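# Close the folder clip lever until it latches flat

## Task

Shut the folder's clip completely: swing its lever back over until it lies flat and the small hook catches and keeps it down.

## Robot and tools

Robot: two arms. left_arm carries a left hand and sits on the +y side; right_arm carries a right hand on the -y side. Calibrated bases in the scene frame: left_arm (+0.039, +0.344, +0.038) m, quat_wxyz (+1.000, 0, 0, -0.028); right_arm (+0.025, -0.334, +0.008) m, quat_wxyz (+1.000, 0, 0, -0.027). A camera stand is fixed behind the arms.

Frames. Scene frame: origin at table-top height, midway between the nominal bases, +x out over the table, +z up, +y toward left_arm. Reported hand poses, velocities and targets of an arm are in that arm's own base frame. Fixed cameras and the table use the scene frame. Motion offsets are along the axes of that arm's current Hand target. Hand point: rides with the palm, 0.05 m in front of it and 0.15 m from the wrist face; +z runs along the straight fingers, +y out of the palm, +x across the palm away from the thumb on the right hand (toward the thumb on the left hand). Straight fingertips reach 0.06-0.07 m past the point along +z, 0.06 m behind it along -y. A wrist bracket on the little-finger side can strike things.

A row is 28 numbers, each in [-1, 1], always both arms: left dx, dy, dz, rx, ry, rz, then the left hand's six places, left force_limit, left speed; then the same 14 for the right arm. Pose numbers are offsets (not poses) from that arm's Hand target at the start of the action or move; 1.0 equals 0.6 m or 180 degrees; rx, ry, rz form a single rotation vector. Every row counts from that same start, and repeating an offset moves further. All six pose numbers at 0 re-asks for the current Hand target. The controller limits each step's commanded orientation to 40 degrees from the measured one.

Hand places: write grasp numbers a, b, c in the first three slots and exactly 0 in the other three. All zero = open hand. a (0..1) curls index and middle and bends the thumb; b curls ring and little; c swings the thumb in front of the palm. Example: (0.5, 0, 1) brings index and thumb tips close near the point; (0.75, 0, 1) closes further. To keep a grip or leave a hand unchanged, resend its last grasp numbers. force_limit: -1 is about 0 N, +1 is 10 N at the fingertip (15 N for thumb motors). speed: nearly zero at -1 rising to full at +0.48 and above; use about -0.94 or lower for gentle closing. To loosen, send a more open target.

Tools:
- execute_actions(actions, cameras): actions is a list of actions; each action is up to 15 rows, one per 1/30 s step, short tables repeating their last row. An empty list returns images.
- move(target, speed, blend, blocking, cameras): target is one 28-number row or a list of up to 15 rows, all offsets from the same starting Hand targets. speed in m/s, 0.002 to 4.3, default 0.25 (rotation capped at twice that in rad/s); one value or one per target. blend in m rounds corners; 0 stops at each. Paths last 0.5 s minimum, 10 s maximum, and ignore obstacles. blocking=false returns after about 0.5 s while it continues.
- wait(seconds 0-10, cameras): holds last commands; a running move goes on.
- stop(cameras): brakes a running move.
- zoom_image(camera, region [x0, y0, x1, y1] pixels, at most 504 by 504): enlarges part of the newest image of cam_head_left, cam_head_right, cam_high, cam_left_wrist or cam_right_wrist (each 672x504).
- show_instructions(): shows the reference pages.
- finished_scene(scene=1): ends the scene irreversibly.

Results: end_effector_position (m) and end_effector_quat_wxyz per arm in its base frame; Hand target (next offsets start here); hand_measured, hand_stopped_by (moving, target, force, stalled, fault) and hand_load_n, six values in motor order little, ring, middle, index, thumb_bend, thumb_turn; joint positions, velocities and torques. A move adds a move: line such as done, off_target, moving, held or fault, plus limits=paced (pose clipped) or limits=held (steps withheld). done means within 10 mm and 2 degrees; neither done nor off_target tells about contact. Hands often rest 1-3 cm (up to 5 cm) short, usually low, of the target without touching anything; a fresh command, even zeros, asks again, else send the gap as an offset. Reported poses can be off by a few cm. A lost grip shows as hand_load_n near 0.

Joint ranges (rad): waist -2.880..2.880, shoulder 0..3.142, elbow 0..3.019, wrist pitch -1.693..1.571, wrist yaw -1.571..1.571, wrist roll -2.094..2.094.

Avoid: knocking anything off the table or leaving it off; fast moves into contact or targets far past a contact; striking fixed or heavy objects; contact between the two arms or one hand gripping the other's fingers; overloading fingers by pushing, twisting or swinging loads; routing a hand near its own arm's base; long stretched or straining holds that overheat motors (MOTOR HOT at 85 °C, arm collapses at 100 °C). To end pressing against something, command the target back past the hand point. The closed clip must stay latched once the robot lets go.

Each tool is called after ">>>" as a command line: name --argument value for each argument, lists and objects as JSON in quotes; but a table of rows of numbers goes row by row, as --pt "numbers of a row", without its own name.

Reference images:

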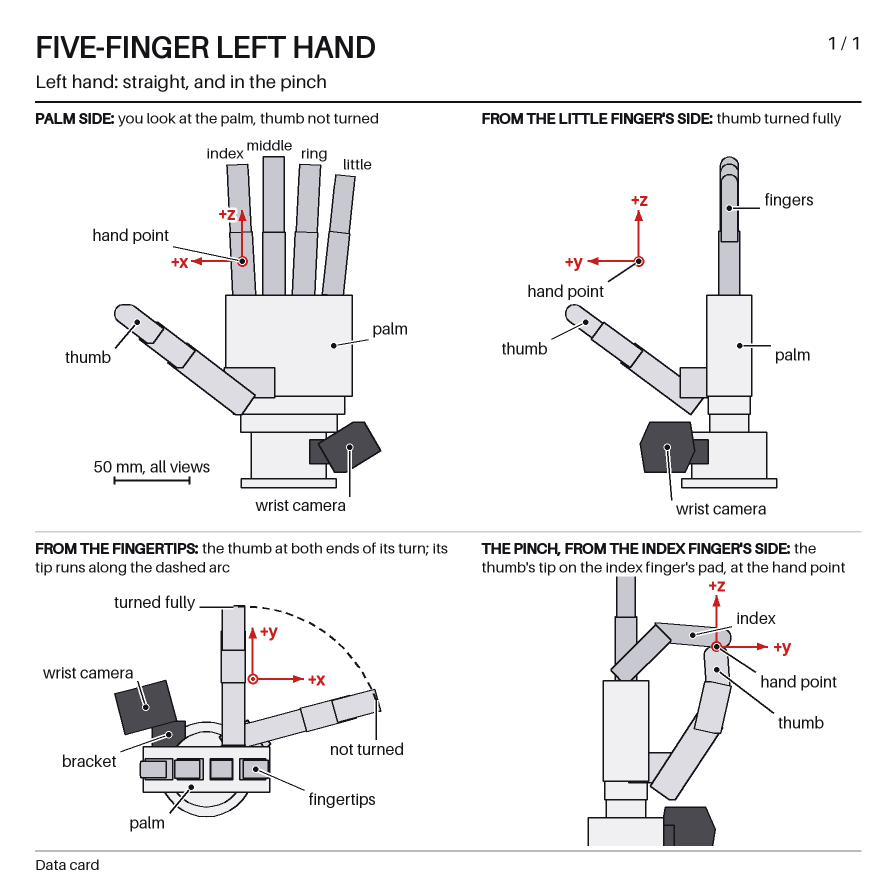

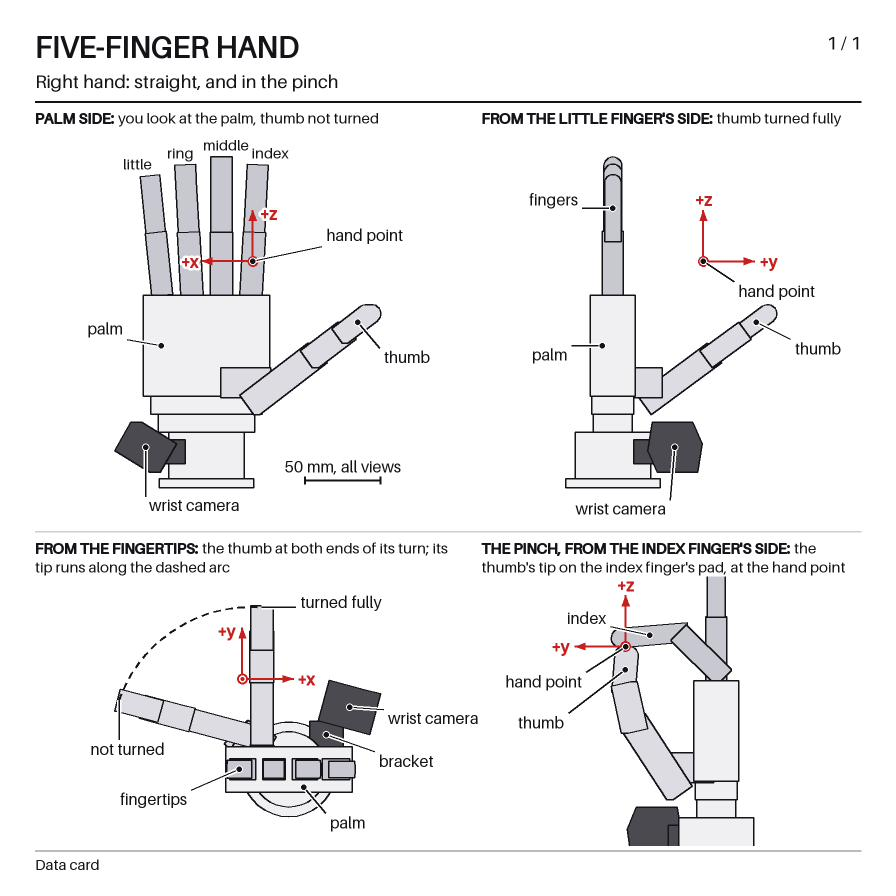

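## Session

>>> execute_actions --actions '[]'

Scene clock: 0.00 s.
left_arm: end_effector_position=(+0.6135, +0.0289, +0.2546) hand_measured=(+1.000, +1.000, +1.000, +1.000, +1.000, +1.000) hand_load_n=(+0.0, +0.0, +0.0, +0.0, +0.0, +0.0) hand_stopped_by=(target, target, target, target, target, target) hand_force_limit=0.00 hand_speed=-0.80 end_effector_quat_wxyz=(+0.533, -0.111, +0.664, -0.512) | right_arm: end_effector_position=(+0.2971, +0.5281, +0.3645) hand_measured=(+1.000, +1.000, +1.000, +1.000, +1.000, +1.000) hand_load_n=(+0.0, +0.0, +0.0, +0.0, +0.0, +0.0) hand_stopped_by=(target, target, target, target, target, target) hand_force_limit=0.00 hand_speed=-0.80 end_effector_quat_wxyz=(-0.098, +0.729, +0.379, +0.562)
Joint positions: left_arm=[0.292 1.534 0.923 0.758 0.887 0.525] | right_arm=[1.333 1.441 1.337 -0.345 0.631 -1.601]
Joint velocities: within noise
Joint torques (N m): no reading
Heat: left arm: hottest waist 35 °C; right arm: hottest shoulder 33 °C.
Hand target: left_arm +0.6191, +0.0305, +0.2640; +0.539, -0.104, +0.661, -0.512 | right_arm +0.2979, +0.5313, +0.3839; -0.110, +0.724, +0.368, +0.572

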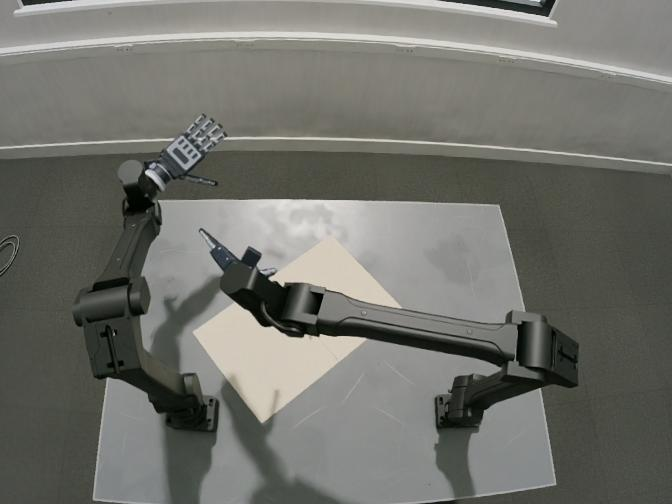

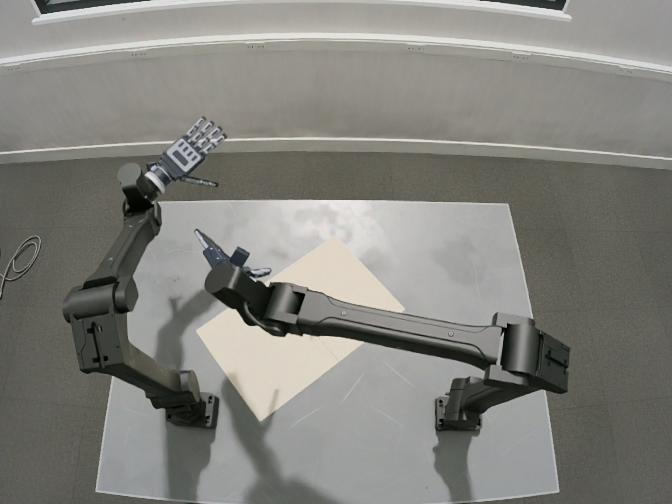

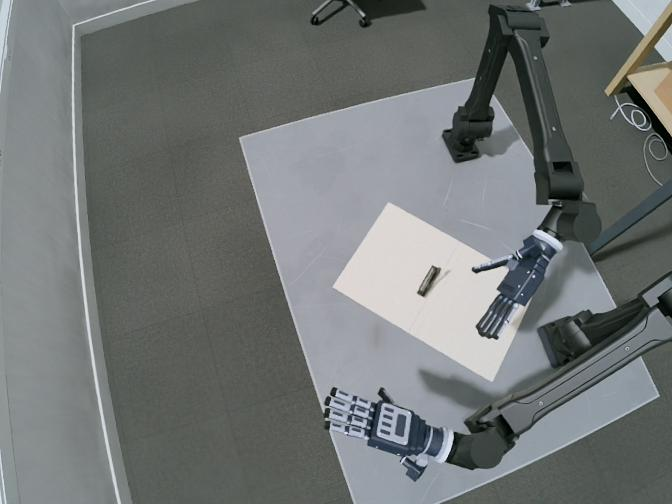

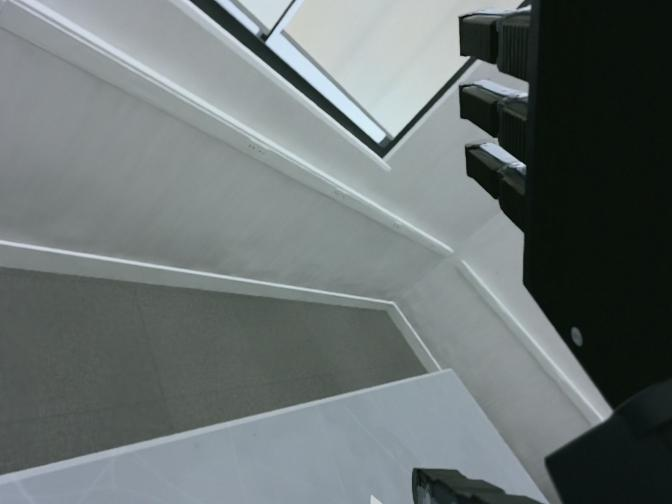

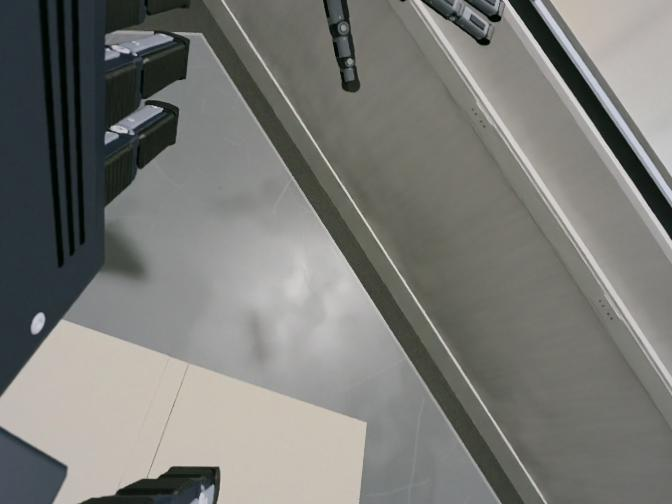

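>>> zoom_image --camera "cam_high" --region '[380, 230, 480, 330]'

>>> zoom_image --camera "cam_high" --region '[320, 190, 540, 390]'

Scaled by 5.040 from the camera's 672x504 image, which has a finer 960x720 frame.

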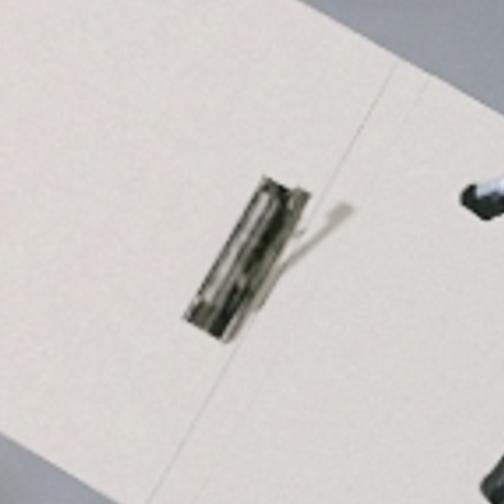

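Scaled by 2.291 from the camera's 672x504 image, which has a finer 960x720 frame.

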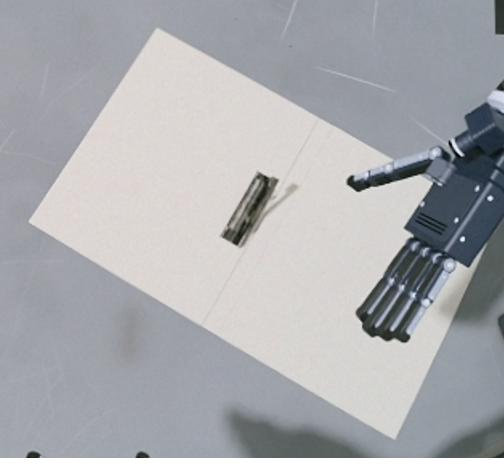

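>>> move --target '[0,0,0,0,0,0,0,0,0,0,0,0,0,-0.8,-0.297,0.920,-0.0923,-0.2894,-0.0833,0.1016,0,0,0,0,0,0,0,-0.8]' --speed 0.35 --cameras '["all"]'

Scene clock: 64.53 s.
left_arm: end_effector_position=(+0.6135, +0.0289, +0.2546) hand_measured=(+1.000, +1.000, +1.000, +1.000, +1.000, +1.000) hand_load_n=(+0.0, +0.0, +0.0, +0.0, +0.0, +0.0) hand_stopped_by=(target, target, target, target, target, target) hand_force_limit=0.00 hand_speed=-0.80 end_effector_quat_wxyz=(+0.533, -0.111, +0.664, -0.512) | right_arm: end_effector_position=(+0.5906, +0.0305, +0.3559) hand_measured=(+1.000, +1.000, +1.000, +1.000, +1.000, +1.000) hand_load_n=(+0.0, +0.0, +0.0, +0.0, +0.0, +0.0) hand_stopped_by=(target, target, target, target, target, target) hand_force_limit=0.00 hand_speed=-0.80 end_effector_quat_wxyz=(+0.184, +0.825, -0.021, +0.533)
Joint positions: left_arm=[0.292 1.534 0.923 0.758 0.887 0.525] | right_arm=[0.334 1.412 1.294 -0.352 0.636 -1.586]
Joint torques (N m): left_arm=[0.73 -12.57 10.81 1.55 -0.17 0.03] | right_arm=[1.2 -7.47 14.02 1.99 0.33 -0.06]
Heat: left arm: hottest elbow 36 °C; right arm: hottest elbow 37 °C.
Hand target: left_arm +0.6191, +0.0305, +0.2640; +0.539, -0.104, +0.661, -0.512 | right_arm +0.6073, +0.0376, +0.3843; +0.178, +0.812, -0.023, +0.555
Off the commanded pose: left_arm 0.011 m, 1 deg | right_arm 0.034 m, 3 deg.
move: off_target (left_arm, right_arm)
camera_calibration:
cam_right_wrist: T_world_to_cam=[[-0.11168, -0.839109, 0.532376, -0.102021], [-0.878207, -0.167376, -0.448038, 0.67755], [0.465059, -0.517573, -0.718219, 0.108921], [0, 0, 0, 1]] pos_world=[0.532981, 0.0841736, 0.43611]

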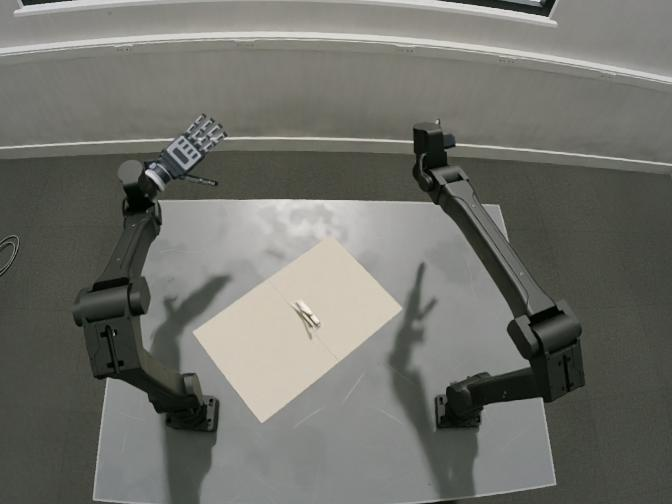

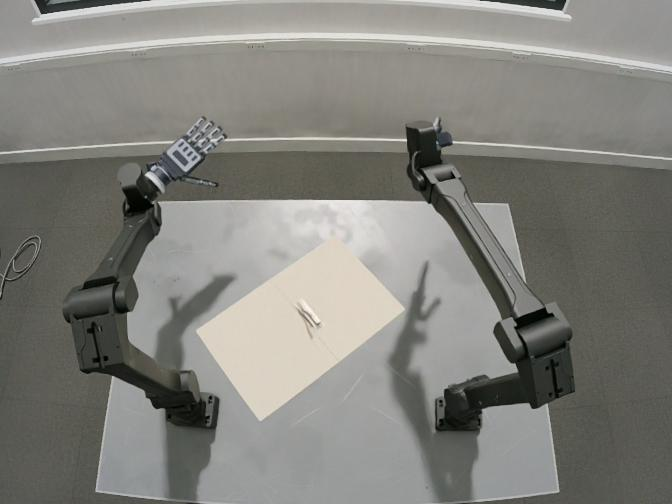

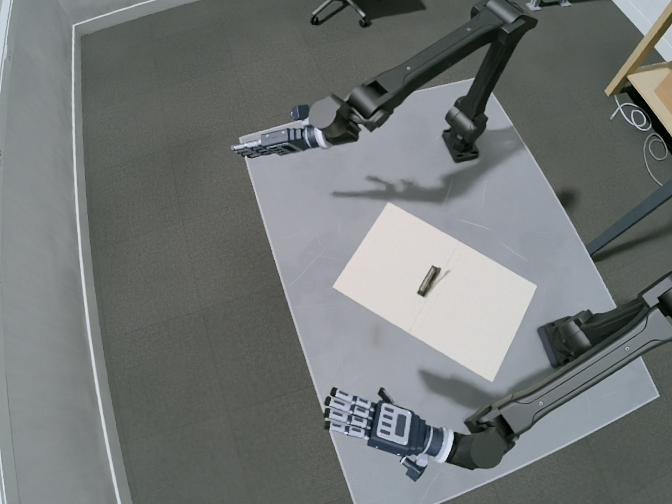

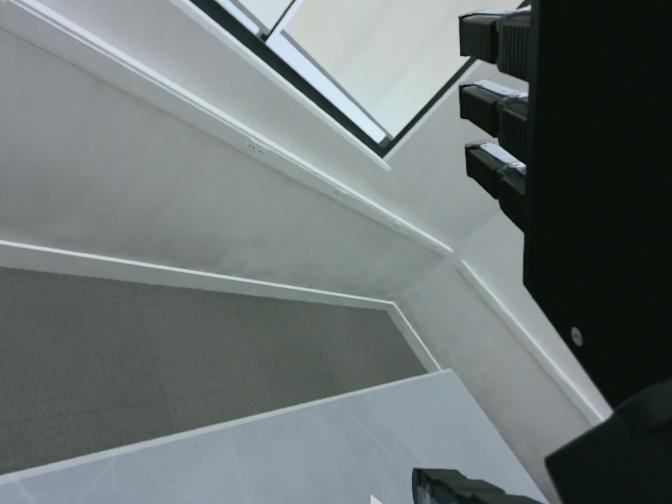

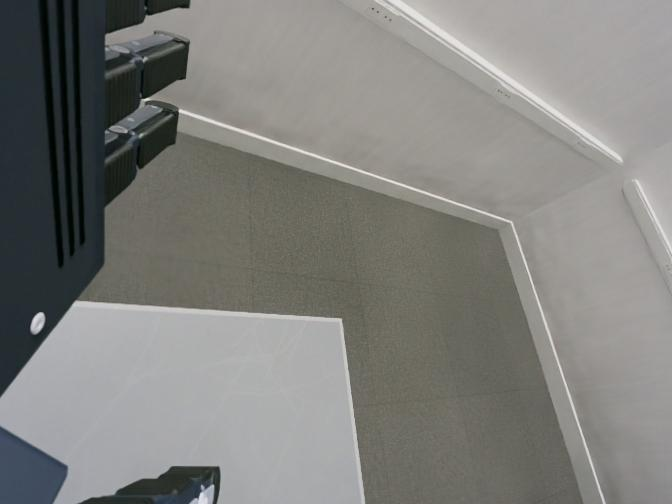

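>>> zoom_image --camera "cam_head_left" --region '[270, 275, 350, 355]'

>>> zoom_image --camera "cam_head_right" --region '[270, 275, 350, 355]'

>>> zoom_image --camera "cam_high" --region '[395, 245, 465, 315]'

Scaled by 6.300 from the camera's 672x504 image, which has a finer 960x720 frame.

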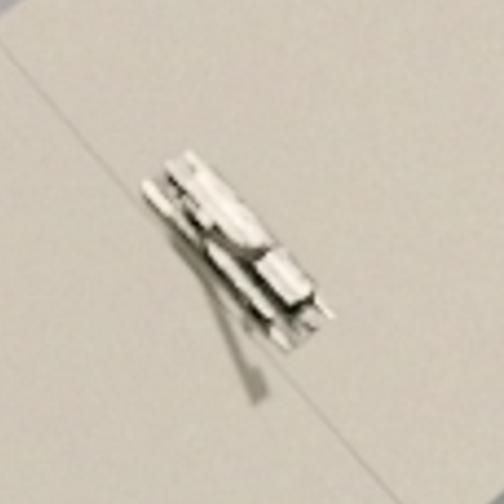

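Scaled by 6.300 from the camera's 672x504 image, which has a finer 960x720 frame.

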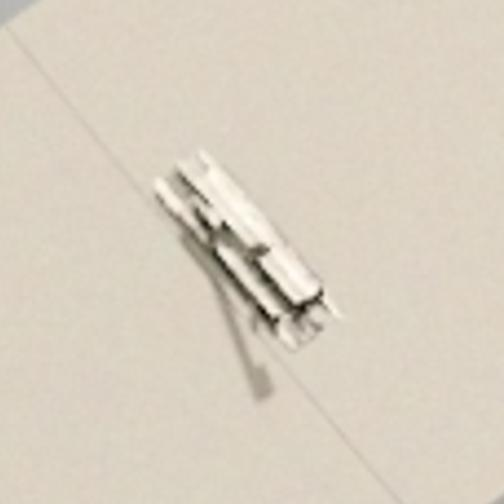

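Scaled by 7.200 from the camera's 672x504 image, which has a finer 960x720 frame.

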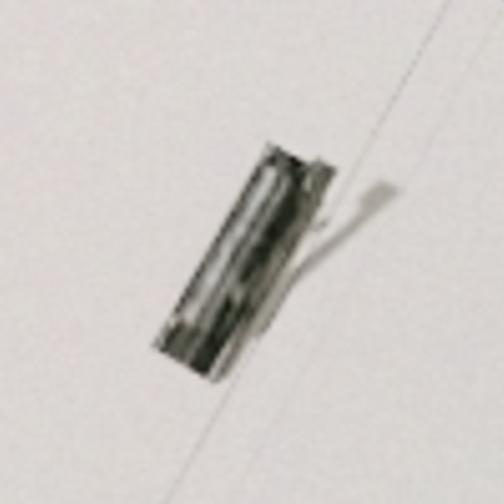

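>>> move --target '[0,0,0,0,0,0,0,0,0,0,0,0,0,-0.8,-0.4367,-0.3997,-0.4392,0.1234,-0.3451,0.2770,0,0,0,0,0,0,0,-0.8]' --speed 0.4 --cameras '["all"]'

Scene clock: 112.13 s.
left_arm: end_effector_position=(+0.6135, +0.0289, +0.2546) hand_measured=(+1.000, +1.000, +1.000, +1.000, +1.000, +1.000) hand_load_n=(+0.0, +0.0, +0.0, +0.0, -0.5, +0.0) hand_stopped_by=(target, target, target, target, target, target) hand_force_limit=0.00 hand_speed=-0.80 end_effector_quat_wxyz=(+0.533, -0.111, +0.664, -0.512) | right_arm: end_effector_position=(+0.3296, +0.2990, +0.1596) hand_measured=(+1.000, +1.000, +1.000, +1.000, +1.000, +1.000) hand_load_n=(+0.0, +0.0, +0.0, +0.0, +0.0, +0.0) hand_stopped_by=(target, target, target, target, target, target) hand_force_limit=0.00 hand_speed=-0.80 end_effector_quat_wxyz=(-0.230, +0.913, -0.328, +0.083)
Joint positions: left_arm=[0.292 1.534 0.923 0.758 0.887 0.525] | right_arm=[0.651 1.354 1.116 -0.85 -0.107 -0.203]
Joint torques (N m): left_arm=[0.79 -12.57 10.84 1.54 -0.16 0.03] | right_arm=[1.26 -8.64 7.5 1.5 0.05 0.26]
Heat: left arm: hottest elbow 38 °C; right arm: hottest elbow 50 °C.
Hand target: left_arm +0.6191, +0.0305, +0.2640; +0.539, -0.104, +0.661, -0.512 | right_arm +0.3281, +0.3030, +0.1670; -0.243, +0.908, -0.331, +0.089
Off the commanded pose: left_arm 0.011 m, 1 deg | right_arm 0.009 m, 2 deg.
move: off_target (left_arm)
camera_calibration:
cam_right_wrist: T_world_to_cam=[[-0.319747, -0.840086, -0.438198, 0.422404], [-0.915147, 0.153989, 0.37255, 0.19051], [-0.245496, 0.520137, -0.81804, 0.168221], [0, 0, 0, 1]] pos_world=[0.350704, 0.238021, 0.251734]

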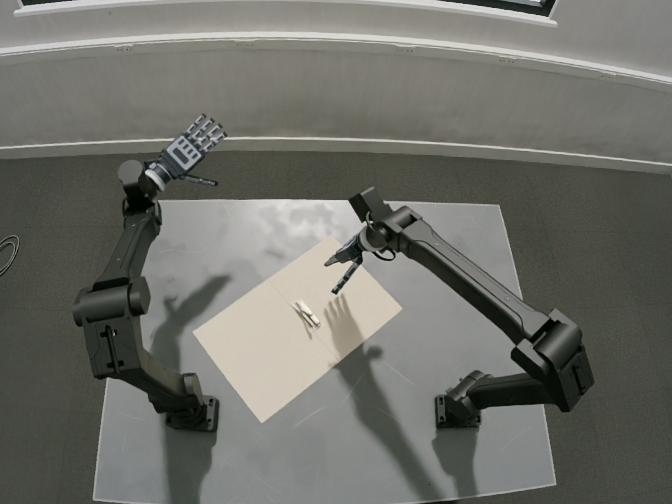

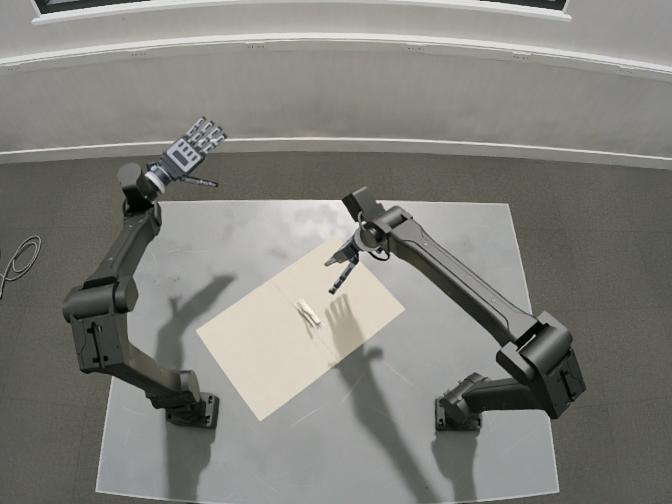

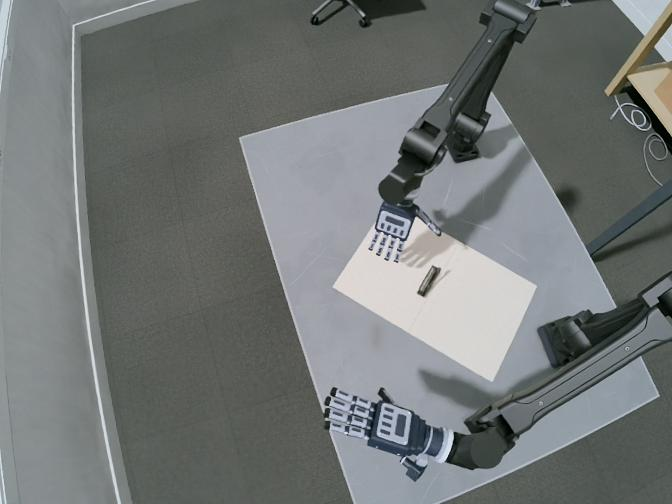

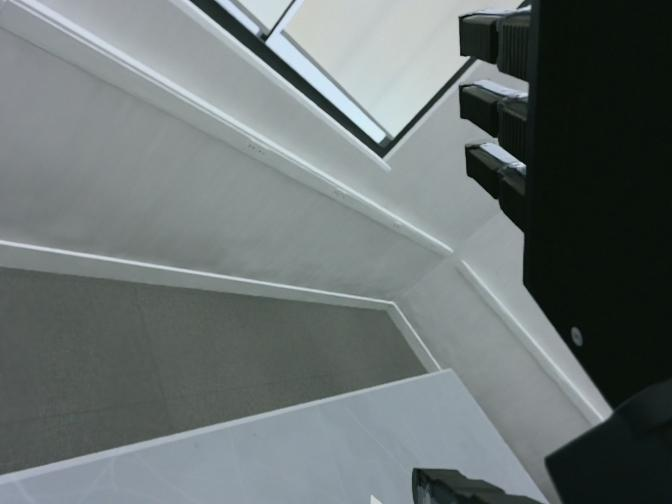

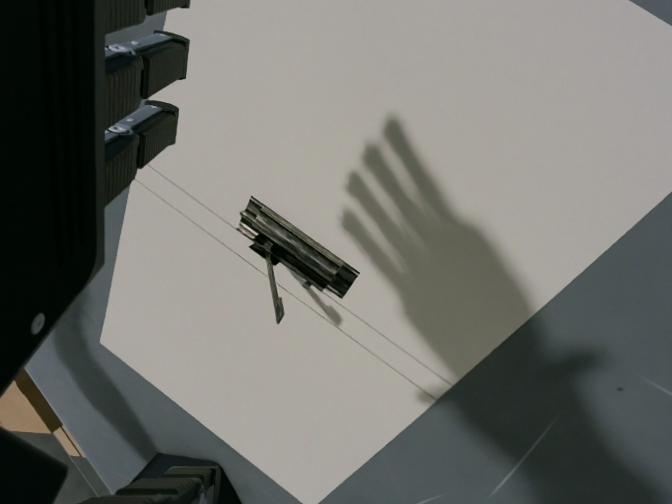

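>>> zoom_image --camera "cam_right_wrist" --region '[220, 180, 380, 340]'

Scaled by 3.150 from the camera's 672x504 image, which has a finer 960x720 frame.

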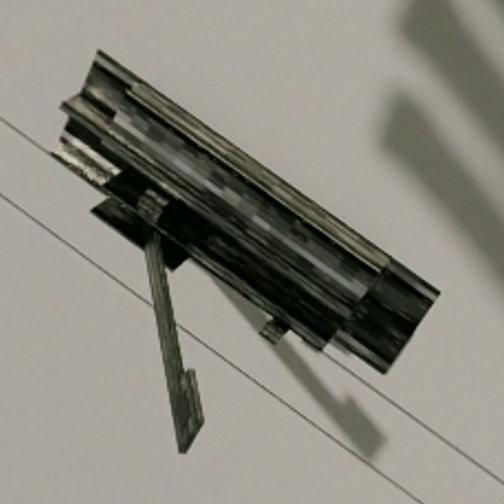

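>>> move --target '[0.6652,-0.3168,-0.3217,-0.4097,0.2003,-0.1327,0,0,0,0,0,0,0,-0.8,0.1348,0.0217,-0.128,0,0,0,0,0,0,0,0,0,0,-0.8]' --speed 0.4 --cameras '["all"]'

Scene clock: 228.63 s.
left_arm: end_effector_position=(+0.2119, -0.2094, +0.1330) hand_measured=(+1.000, +1.000, +1.000, +1.000, +1.000, +1.000) hand_load_n=(+0.0, +0.0, +0.0, +0.0, +0.0, +0.0) hand_stopped_by=(target, target, target, target, target, target) hand_force_limit=0.00 hand_speed=-0.80 end_effector_quat_wxyz=(+0.040, -0.371, +0.922, -0.107) | right_arm: end_effector_position=(+0.3422, +0.2097, +0.1945) hand_measured=(+1.000, +1.000, +1.000, +1.000, +1.000, +1.000) hand_load_n=(+0.0, +0.0, +0.0, +0.0, +0.0, +0.0) hand_stopped_by=(target, target, target, target, target, target) hand_force_limit=0.00 hand_speed=-0.80 end_effector_quat_wxyz=(-0.219, +0.912, -0.341, +0.064)
Joint positions: left_arm=[-0.678 1.149 0.895 -1.09 0.033 0.123] | right_arm=[0.432 1.276 1.143 -1.027 -0.214 -0.378]
Joint torques (N m): left_arm=[0.21 -6.07 14.45 0.02 -0.13 -0.08] | right_arm=[0.44 -7.65 13.19 0.38 -0.18 -0.04]
Heat: left arm: hottest elbow 41 °C; right arm: hottest elbow 39 °C.
Hand target: left_arm +0.2239, -0.2224, +0.1518; +0.049, -0.371, +0.919, -0.121 | right_arm +0.3581, +0.2129, +0.2272; -0.243, +0.907, -0.331, +0.089
Off the commanded pose: left_arm 0.026 m, 2 deg | right_arm 0.036 m, 4 deg.
move: off_target (left_arm, right_arm)
camera_calibration:
cam_left_wrist: T_world_to_cam=[[0.503479, -0.840878, 0.198579, -0.307898], [-0.804127, -0.371968, 0.463702, 0.029072], [-0.316052, -0.393147, -0.86345, 0.215112], [0, 0, 0, 1]] pos_world=[0.246385, -0.16352, 0.2334]
cam_right_wrist: T_world_to_cam=[[-0.354846, -0.835823, -0.418908, 0.37401], [-0.893387, 0.171066, 0.415447, 0.183423], [-0.275579, 0.521666, -0.807416, 0.254204], [0, 0, 0, 1]] pos_world=[0.366637, 0.148619, 0.285722]

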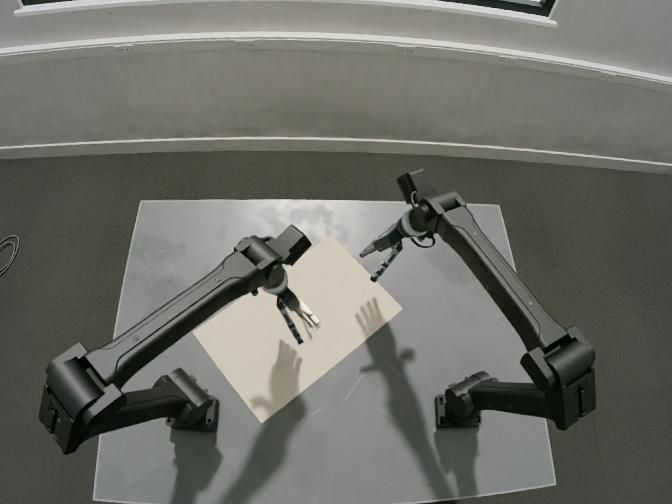

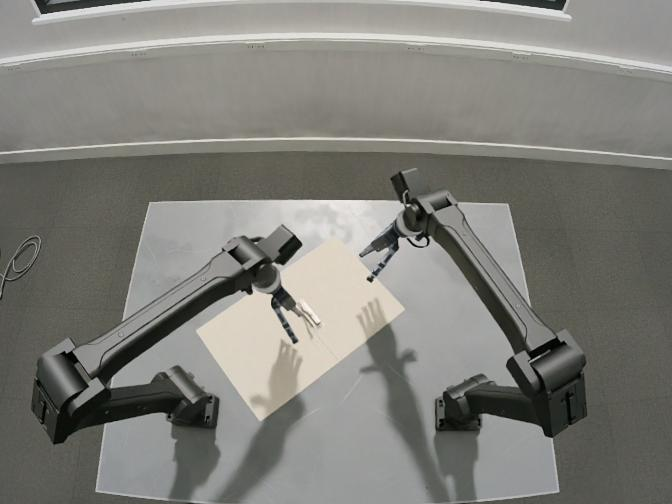

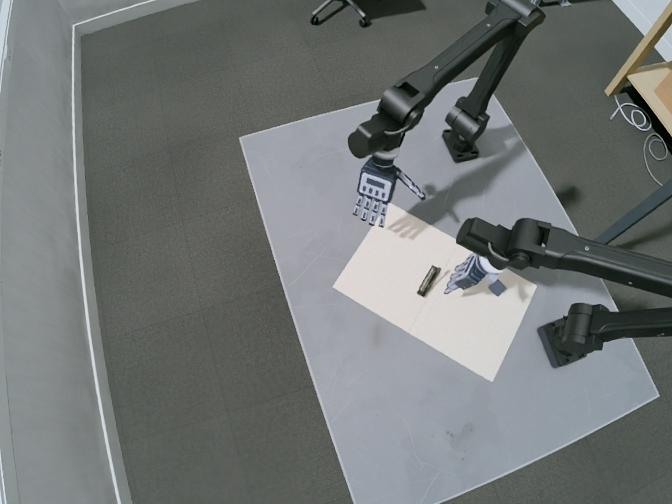

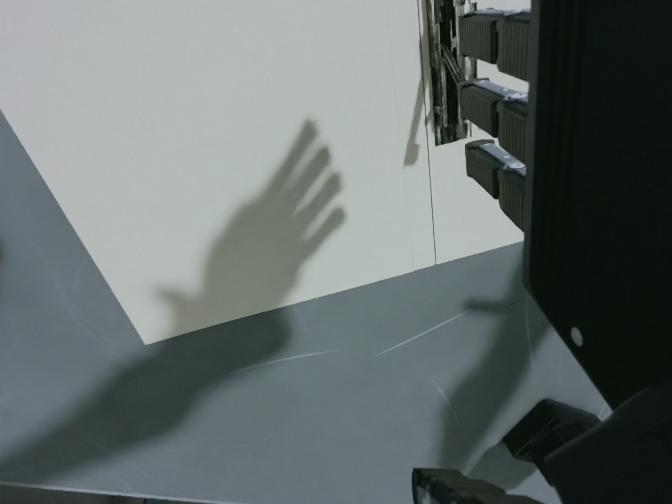

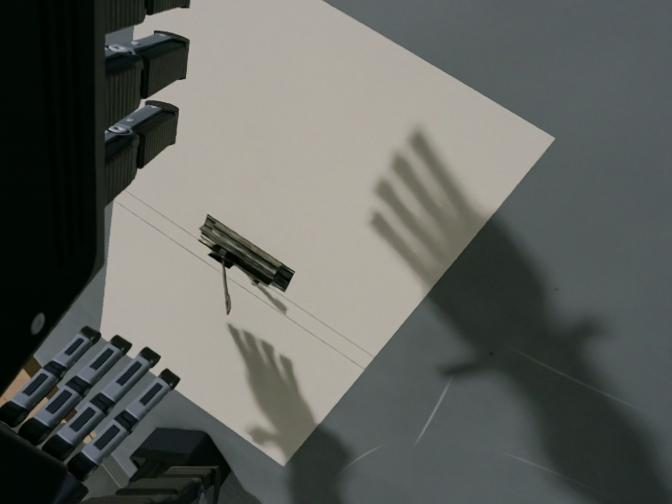

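>>> zoom_image --camera "cam_left_wrist" --region '[380, 0, 560, 200]'

>>> zoom_image --camera "cam_right_wrist" --region '[180, 190, 320, 330]'

>>> zoom_image --camera "cam_head_left" --region '[250, 265, 350, 365]'

>>> zoom_image --camera "cam_high" --region '[395, 235, 515, 325]'

Scaled by 2.520 from the camera's 672x504 image, which has a finer 960x720 frame.

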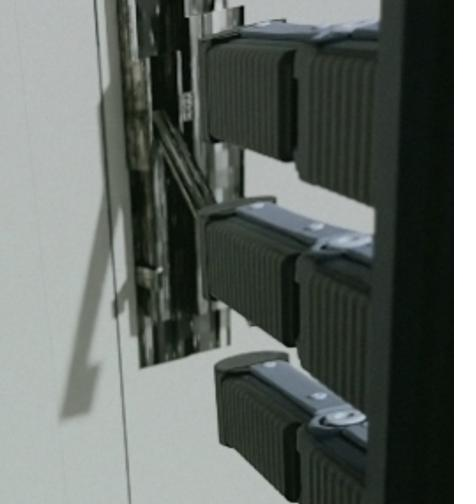

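Scaled by 3.600 from the camera's 672x504 image, which has a finer 960x720 frame.

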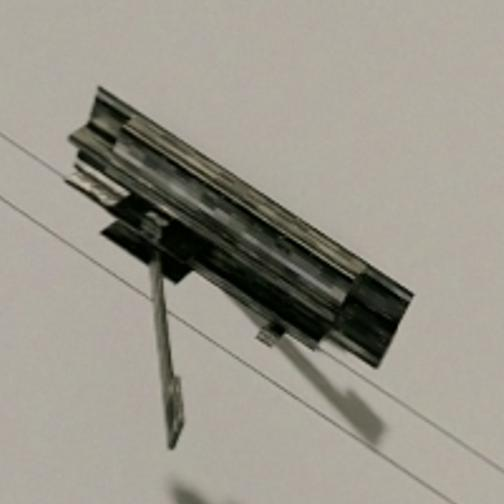

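Scaled by 5.040 from the camera's 672x504 image, which has a finer 960x720 frame.

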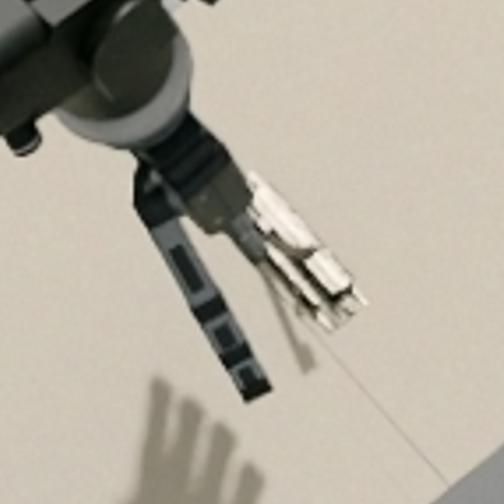

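Scaled by 4.200 from the camera's 672x504 image, which has a finer 960x720 frame.

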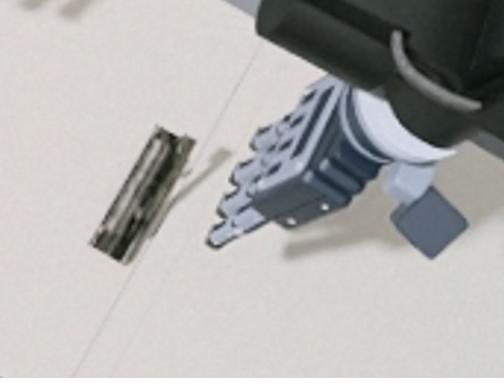

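>>> move --target '[-0.0945,-0.0398,0.0913,0.1389,0,0,0,0,0,0,0,0,0,-0.8,0,0,0,0,0,0,0,0,0,0,0,0,0,-0.8]' --speed 0.25 --cameras '["cam_left_wrist","cam_right_wrist"]'

Scene clock: 312.57 s.
left_arm: end_effector_position=(+0.2891, -0.2123, +0.1076) hand_measured=(+1.000, +1.000, +1.000, +1.000, +1.000, +1.000) hand_load_n=(+0.0, +0.0, +0.0, +0.0, +0.0, +0.0) hand_stopped_by=(target, target, target, target, target, target) hand_force_limit=0.00 hand_speed=-0.80 end_effector_quat_wxyz=(+0.123, -0.354, +0.873, -0.313) | right_arm: end_effector_position=(+0.3422, +0.2097, +0.1945) hand_measured=(+1.000, +1.000, +1.000, +1.000, +1.000, +1.000) hand_load_n=(+0.0, +0.0, +0.0, +0.0, +0.0, +0.0) hand_stopped_by=(target, target, target, target, target, target) hand_force_limit=0.00 hand_speed=-0.80 end_effector_quat_wxyz=(-0.219, +0.912, -0.341, +0.064)
Joint positions: left_arm=[-0.478 1.045 0.676 -0.543 0.209 0.249] | right_arm=[0.432 1.276 1.143 -1.027 -0.214 -0.378]
Joint torques (N m): left_arm=[1.32 -5.89 8.64 1.92 0.11 0.11] | right_arm=[0.32 -7.77 13.15 0.32 -0.19 -0.03]
Heat: left arm: hottest elbow 49 °C; right arm: hottest elbow 52 °C.
Hand target: left_arm +0.2907, -0.2098, +0.1051; +0.128, -0.352, +0.871, -0.317 | right_arm +0.3581, +0.2129, +0.2272; -0.243, +0.907, -0.331, +0.089
Off the commanded pose: left_arm 0.004 m, 1 deg | right_arm 0.037 m, 4 deg.
move: off_target (right_arm)
camera_calibration:
cam_left_wrist: T_world_to_cam=[[0.380434, -0.702817, 0.601097, -0.322543], [-0.923172, -0.249965, 0.29201, 0.180614], [-0.0549765, -0.666007, -0.743917, 0.0701457], [0, 0, 0, 1]] pos_world=[0.2933, -0.134824, 0.193321]
cam_right_wrist: T_world_to_cam=[[-0.354846, -0.835823, -0.418908, 0.37401], [-0.893387, 0.171066, 0.415447, 0.183423], [-0.275579, 0.521666, -0.807416, 0.254204], [0, 0, 0, 1]] pos_world=[0.366637, 0.148619, 0.285722]
Images, in order (width x height): cam_left_wrist 672x504, cam_right_wrist 672x504.

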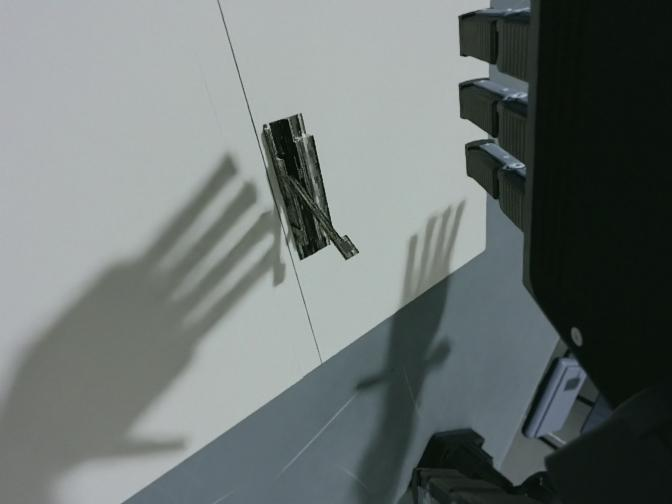

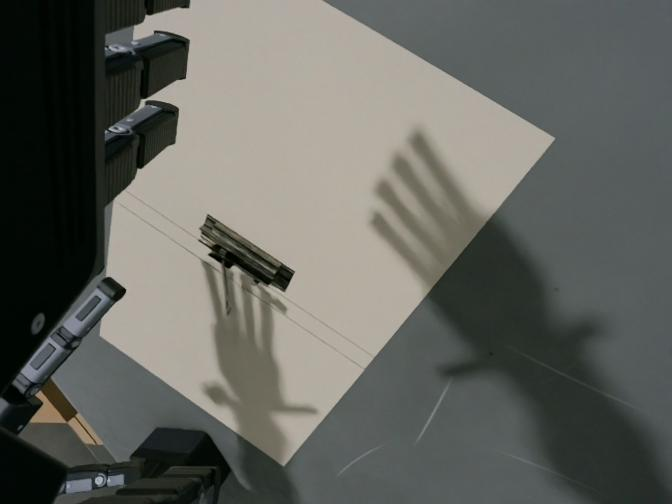

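>>> zoom_image --camera "cam_left_wrist" --region '[240, 100, 380, 270]'

>>> zoom_image --camera "cam_left_wrist" --region '[255, 105, 335, 185]'

>>> zoom_image --camera "cam_left_wrist" --region '[275, 185, 365, 275]'

Scaled by 2.965 from the camera's 672x504 image, which has a finer 960x720 frame.

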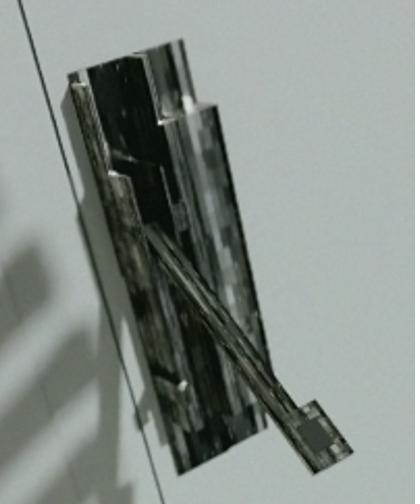

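Scaled by 6.300 from the camera's 672x504 image, which has a finer 960x720 frame.

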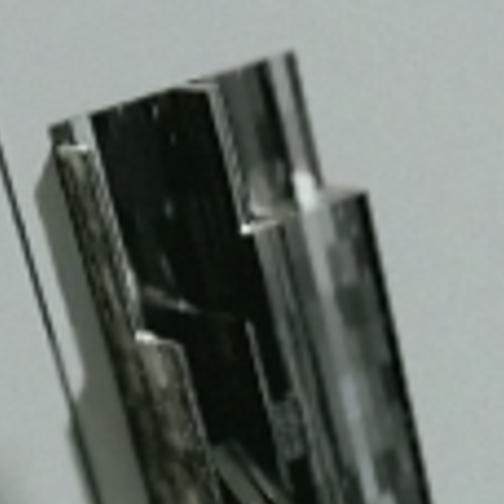

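Scaled by 5.600 from the camera's 672x504 image, which has a finer 960x720 frame.

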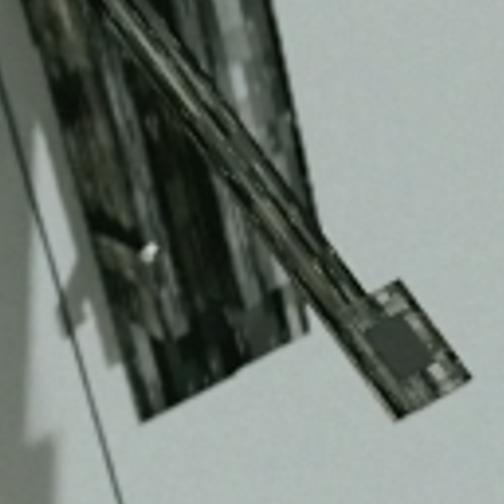

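>>> move --target '[0.1098,-0.0263,-0.0755,-0.1622,-0.1406,0.0704,0.1,1,0,0,0,0,0,-0.5,0,0,0,0,0,0,0,0,0,0,0,0,0,-0.8]' --speed 0.25 --cameras '["all"]'

Scene clock: 388.77 s.
left_arm: end_effector_position=(+0.2229, -0.2269, +0.1351) hand_measured=(-0.990, -0.914, +0.550, +1.000, +1.000, +1.000) hand_load_n=(+0.5, +0.0, +0.0, +0.0, +0.0, +0.0) hand_stopped_by=(target, target, target, target, target, target) hand_force_limit=0.00 hand_speed=-0.50 end_effector_quat_wxyz=(+0.251, -0.331, +0.909, +0.025) | right_arm: end_effector_position=(+0.3422, +0.2097, +0.1945) hand_measured=(+1.000, +1.000, +1.000, +1.000, +1.000, +1.000) hand_load_n=(+0.0, +0.0, +0.0, -0.5, +0.0, +0.0) hand_stopped_by=(target, target, target, target, target, target) hand_force_limit=0.00 hand_speed=-0.80 end_effector_quat_wxyz=(-0.219, +0.912, -0.341, +0.064)
Joint positions: left_arm=[-0.989 1.296 0.995 -1.195 -0.505 -0.097] | right_arm=[0.432 1.276 1.143 -1.027 -0.214 -0.378]
Joint torques (N m): left_arm=[0.26 -7.77 13.85 -0.29 -0.53 -0.05] | right_arm=[0.21 -7.41 13.14 0.34 -0.19 -0.03]
Heat: left arm: hottest elbow 41 °C; right arm: hottest elbow 55 °C.
Hand target: left_arm +0.2313, -0.2433, +0.1499; +0.255, -0.336, +0.907, +0.010 | right_arm +0.3581, +0.2129, +0.2272; -0.243, +0.907, -0.331, +0.089
Off the commanded pose: left_arm 0.024 m, 2 deg | right_arm 0.037 m, 4 deg.
move: off_target (left_arm, right_arm)
camera_calibration:
cam_left_wrist: T_world_to_cam=[[0.465604, -0.884962, -0.00739463, -0.302198], [-0.884494, -0.465605, 0.0297099, 0.0857594], [-0.0297351, -0.00729252, -0.999531, 0.255506], [0, 0, 0, 1]] pos_world=[0.224156, -0.225641, 0.250604]
cam_right_wrist: T_world_to_cam=[[-0.354846, -0.835823, -0.418908, 0.37401], [-0.893387, 0.171066, 0.415447, 0.183423], [-0.275579, 0.521666, -0.807416, 0.254204], [0, 0, 0, 1]] pos_world=[0.366637, 0.148619, 0.285722]

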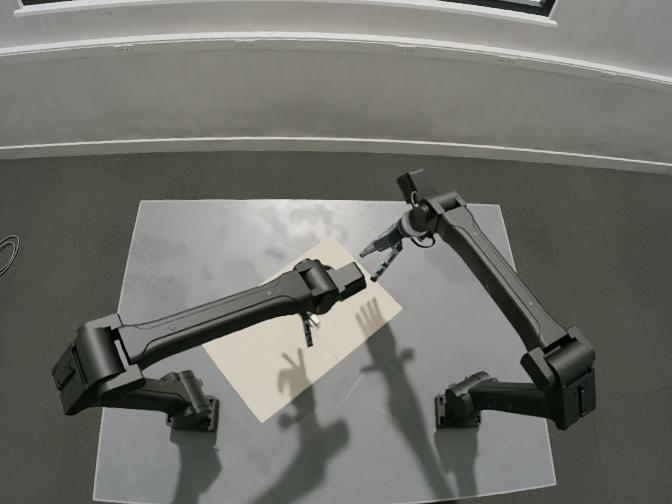

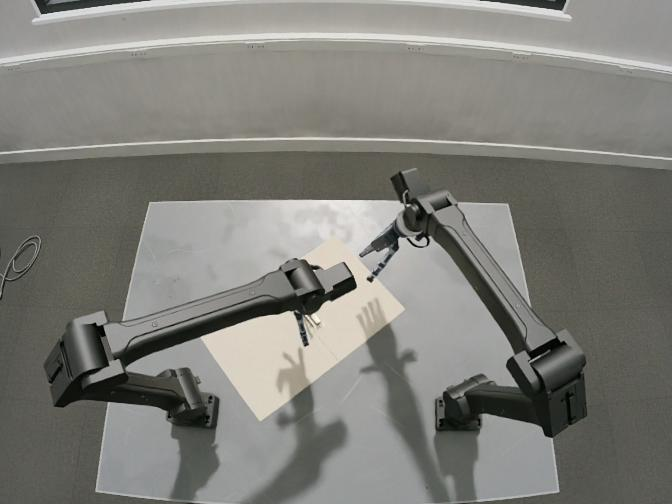

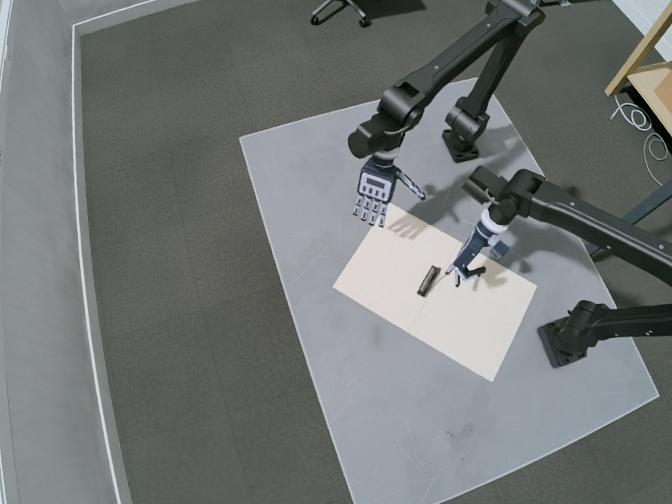

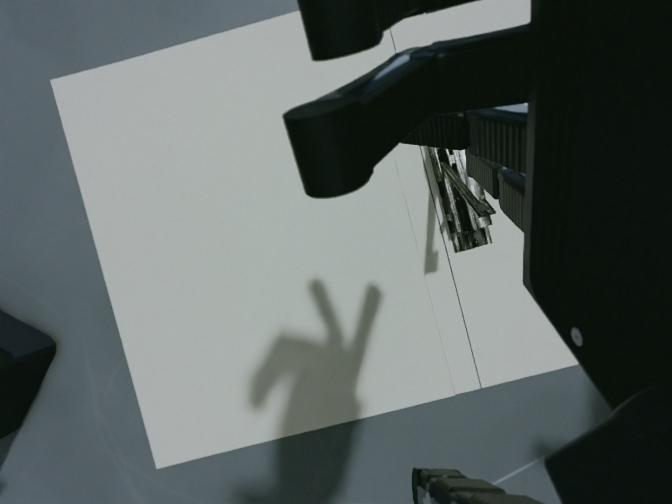

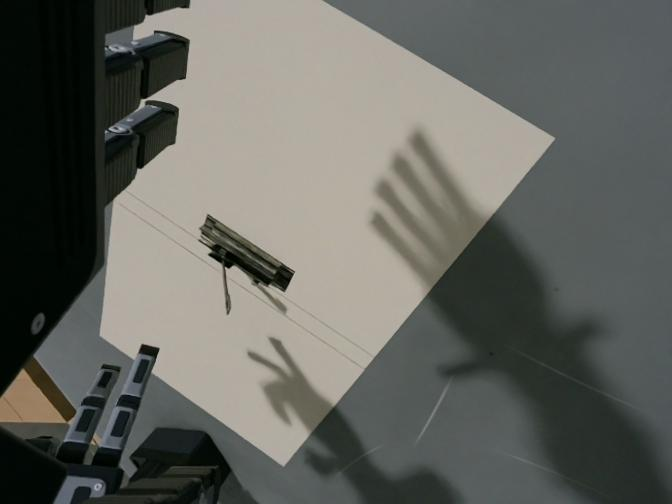

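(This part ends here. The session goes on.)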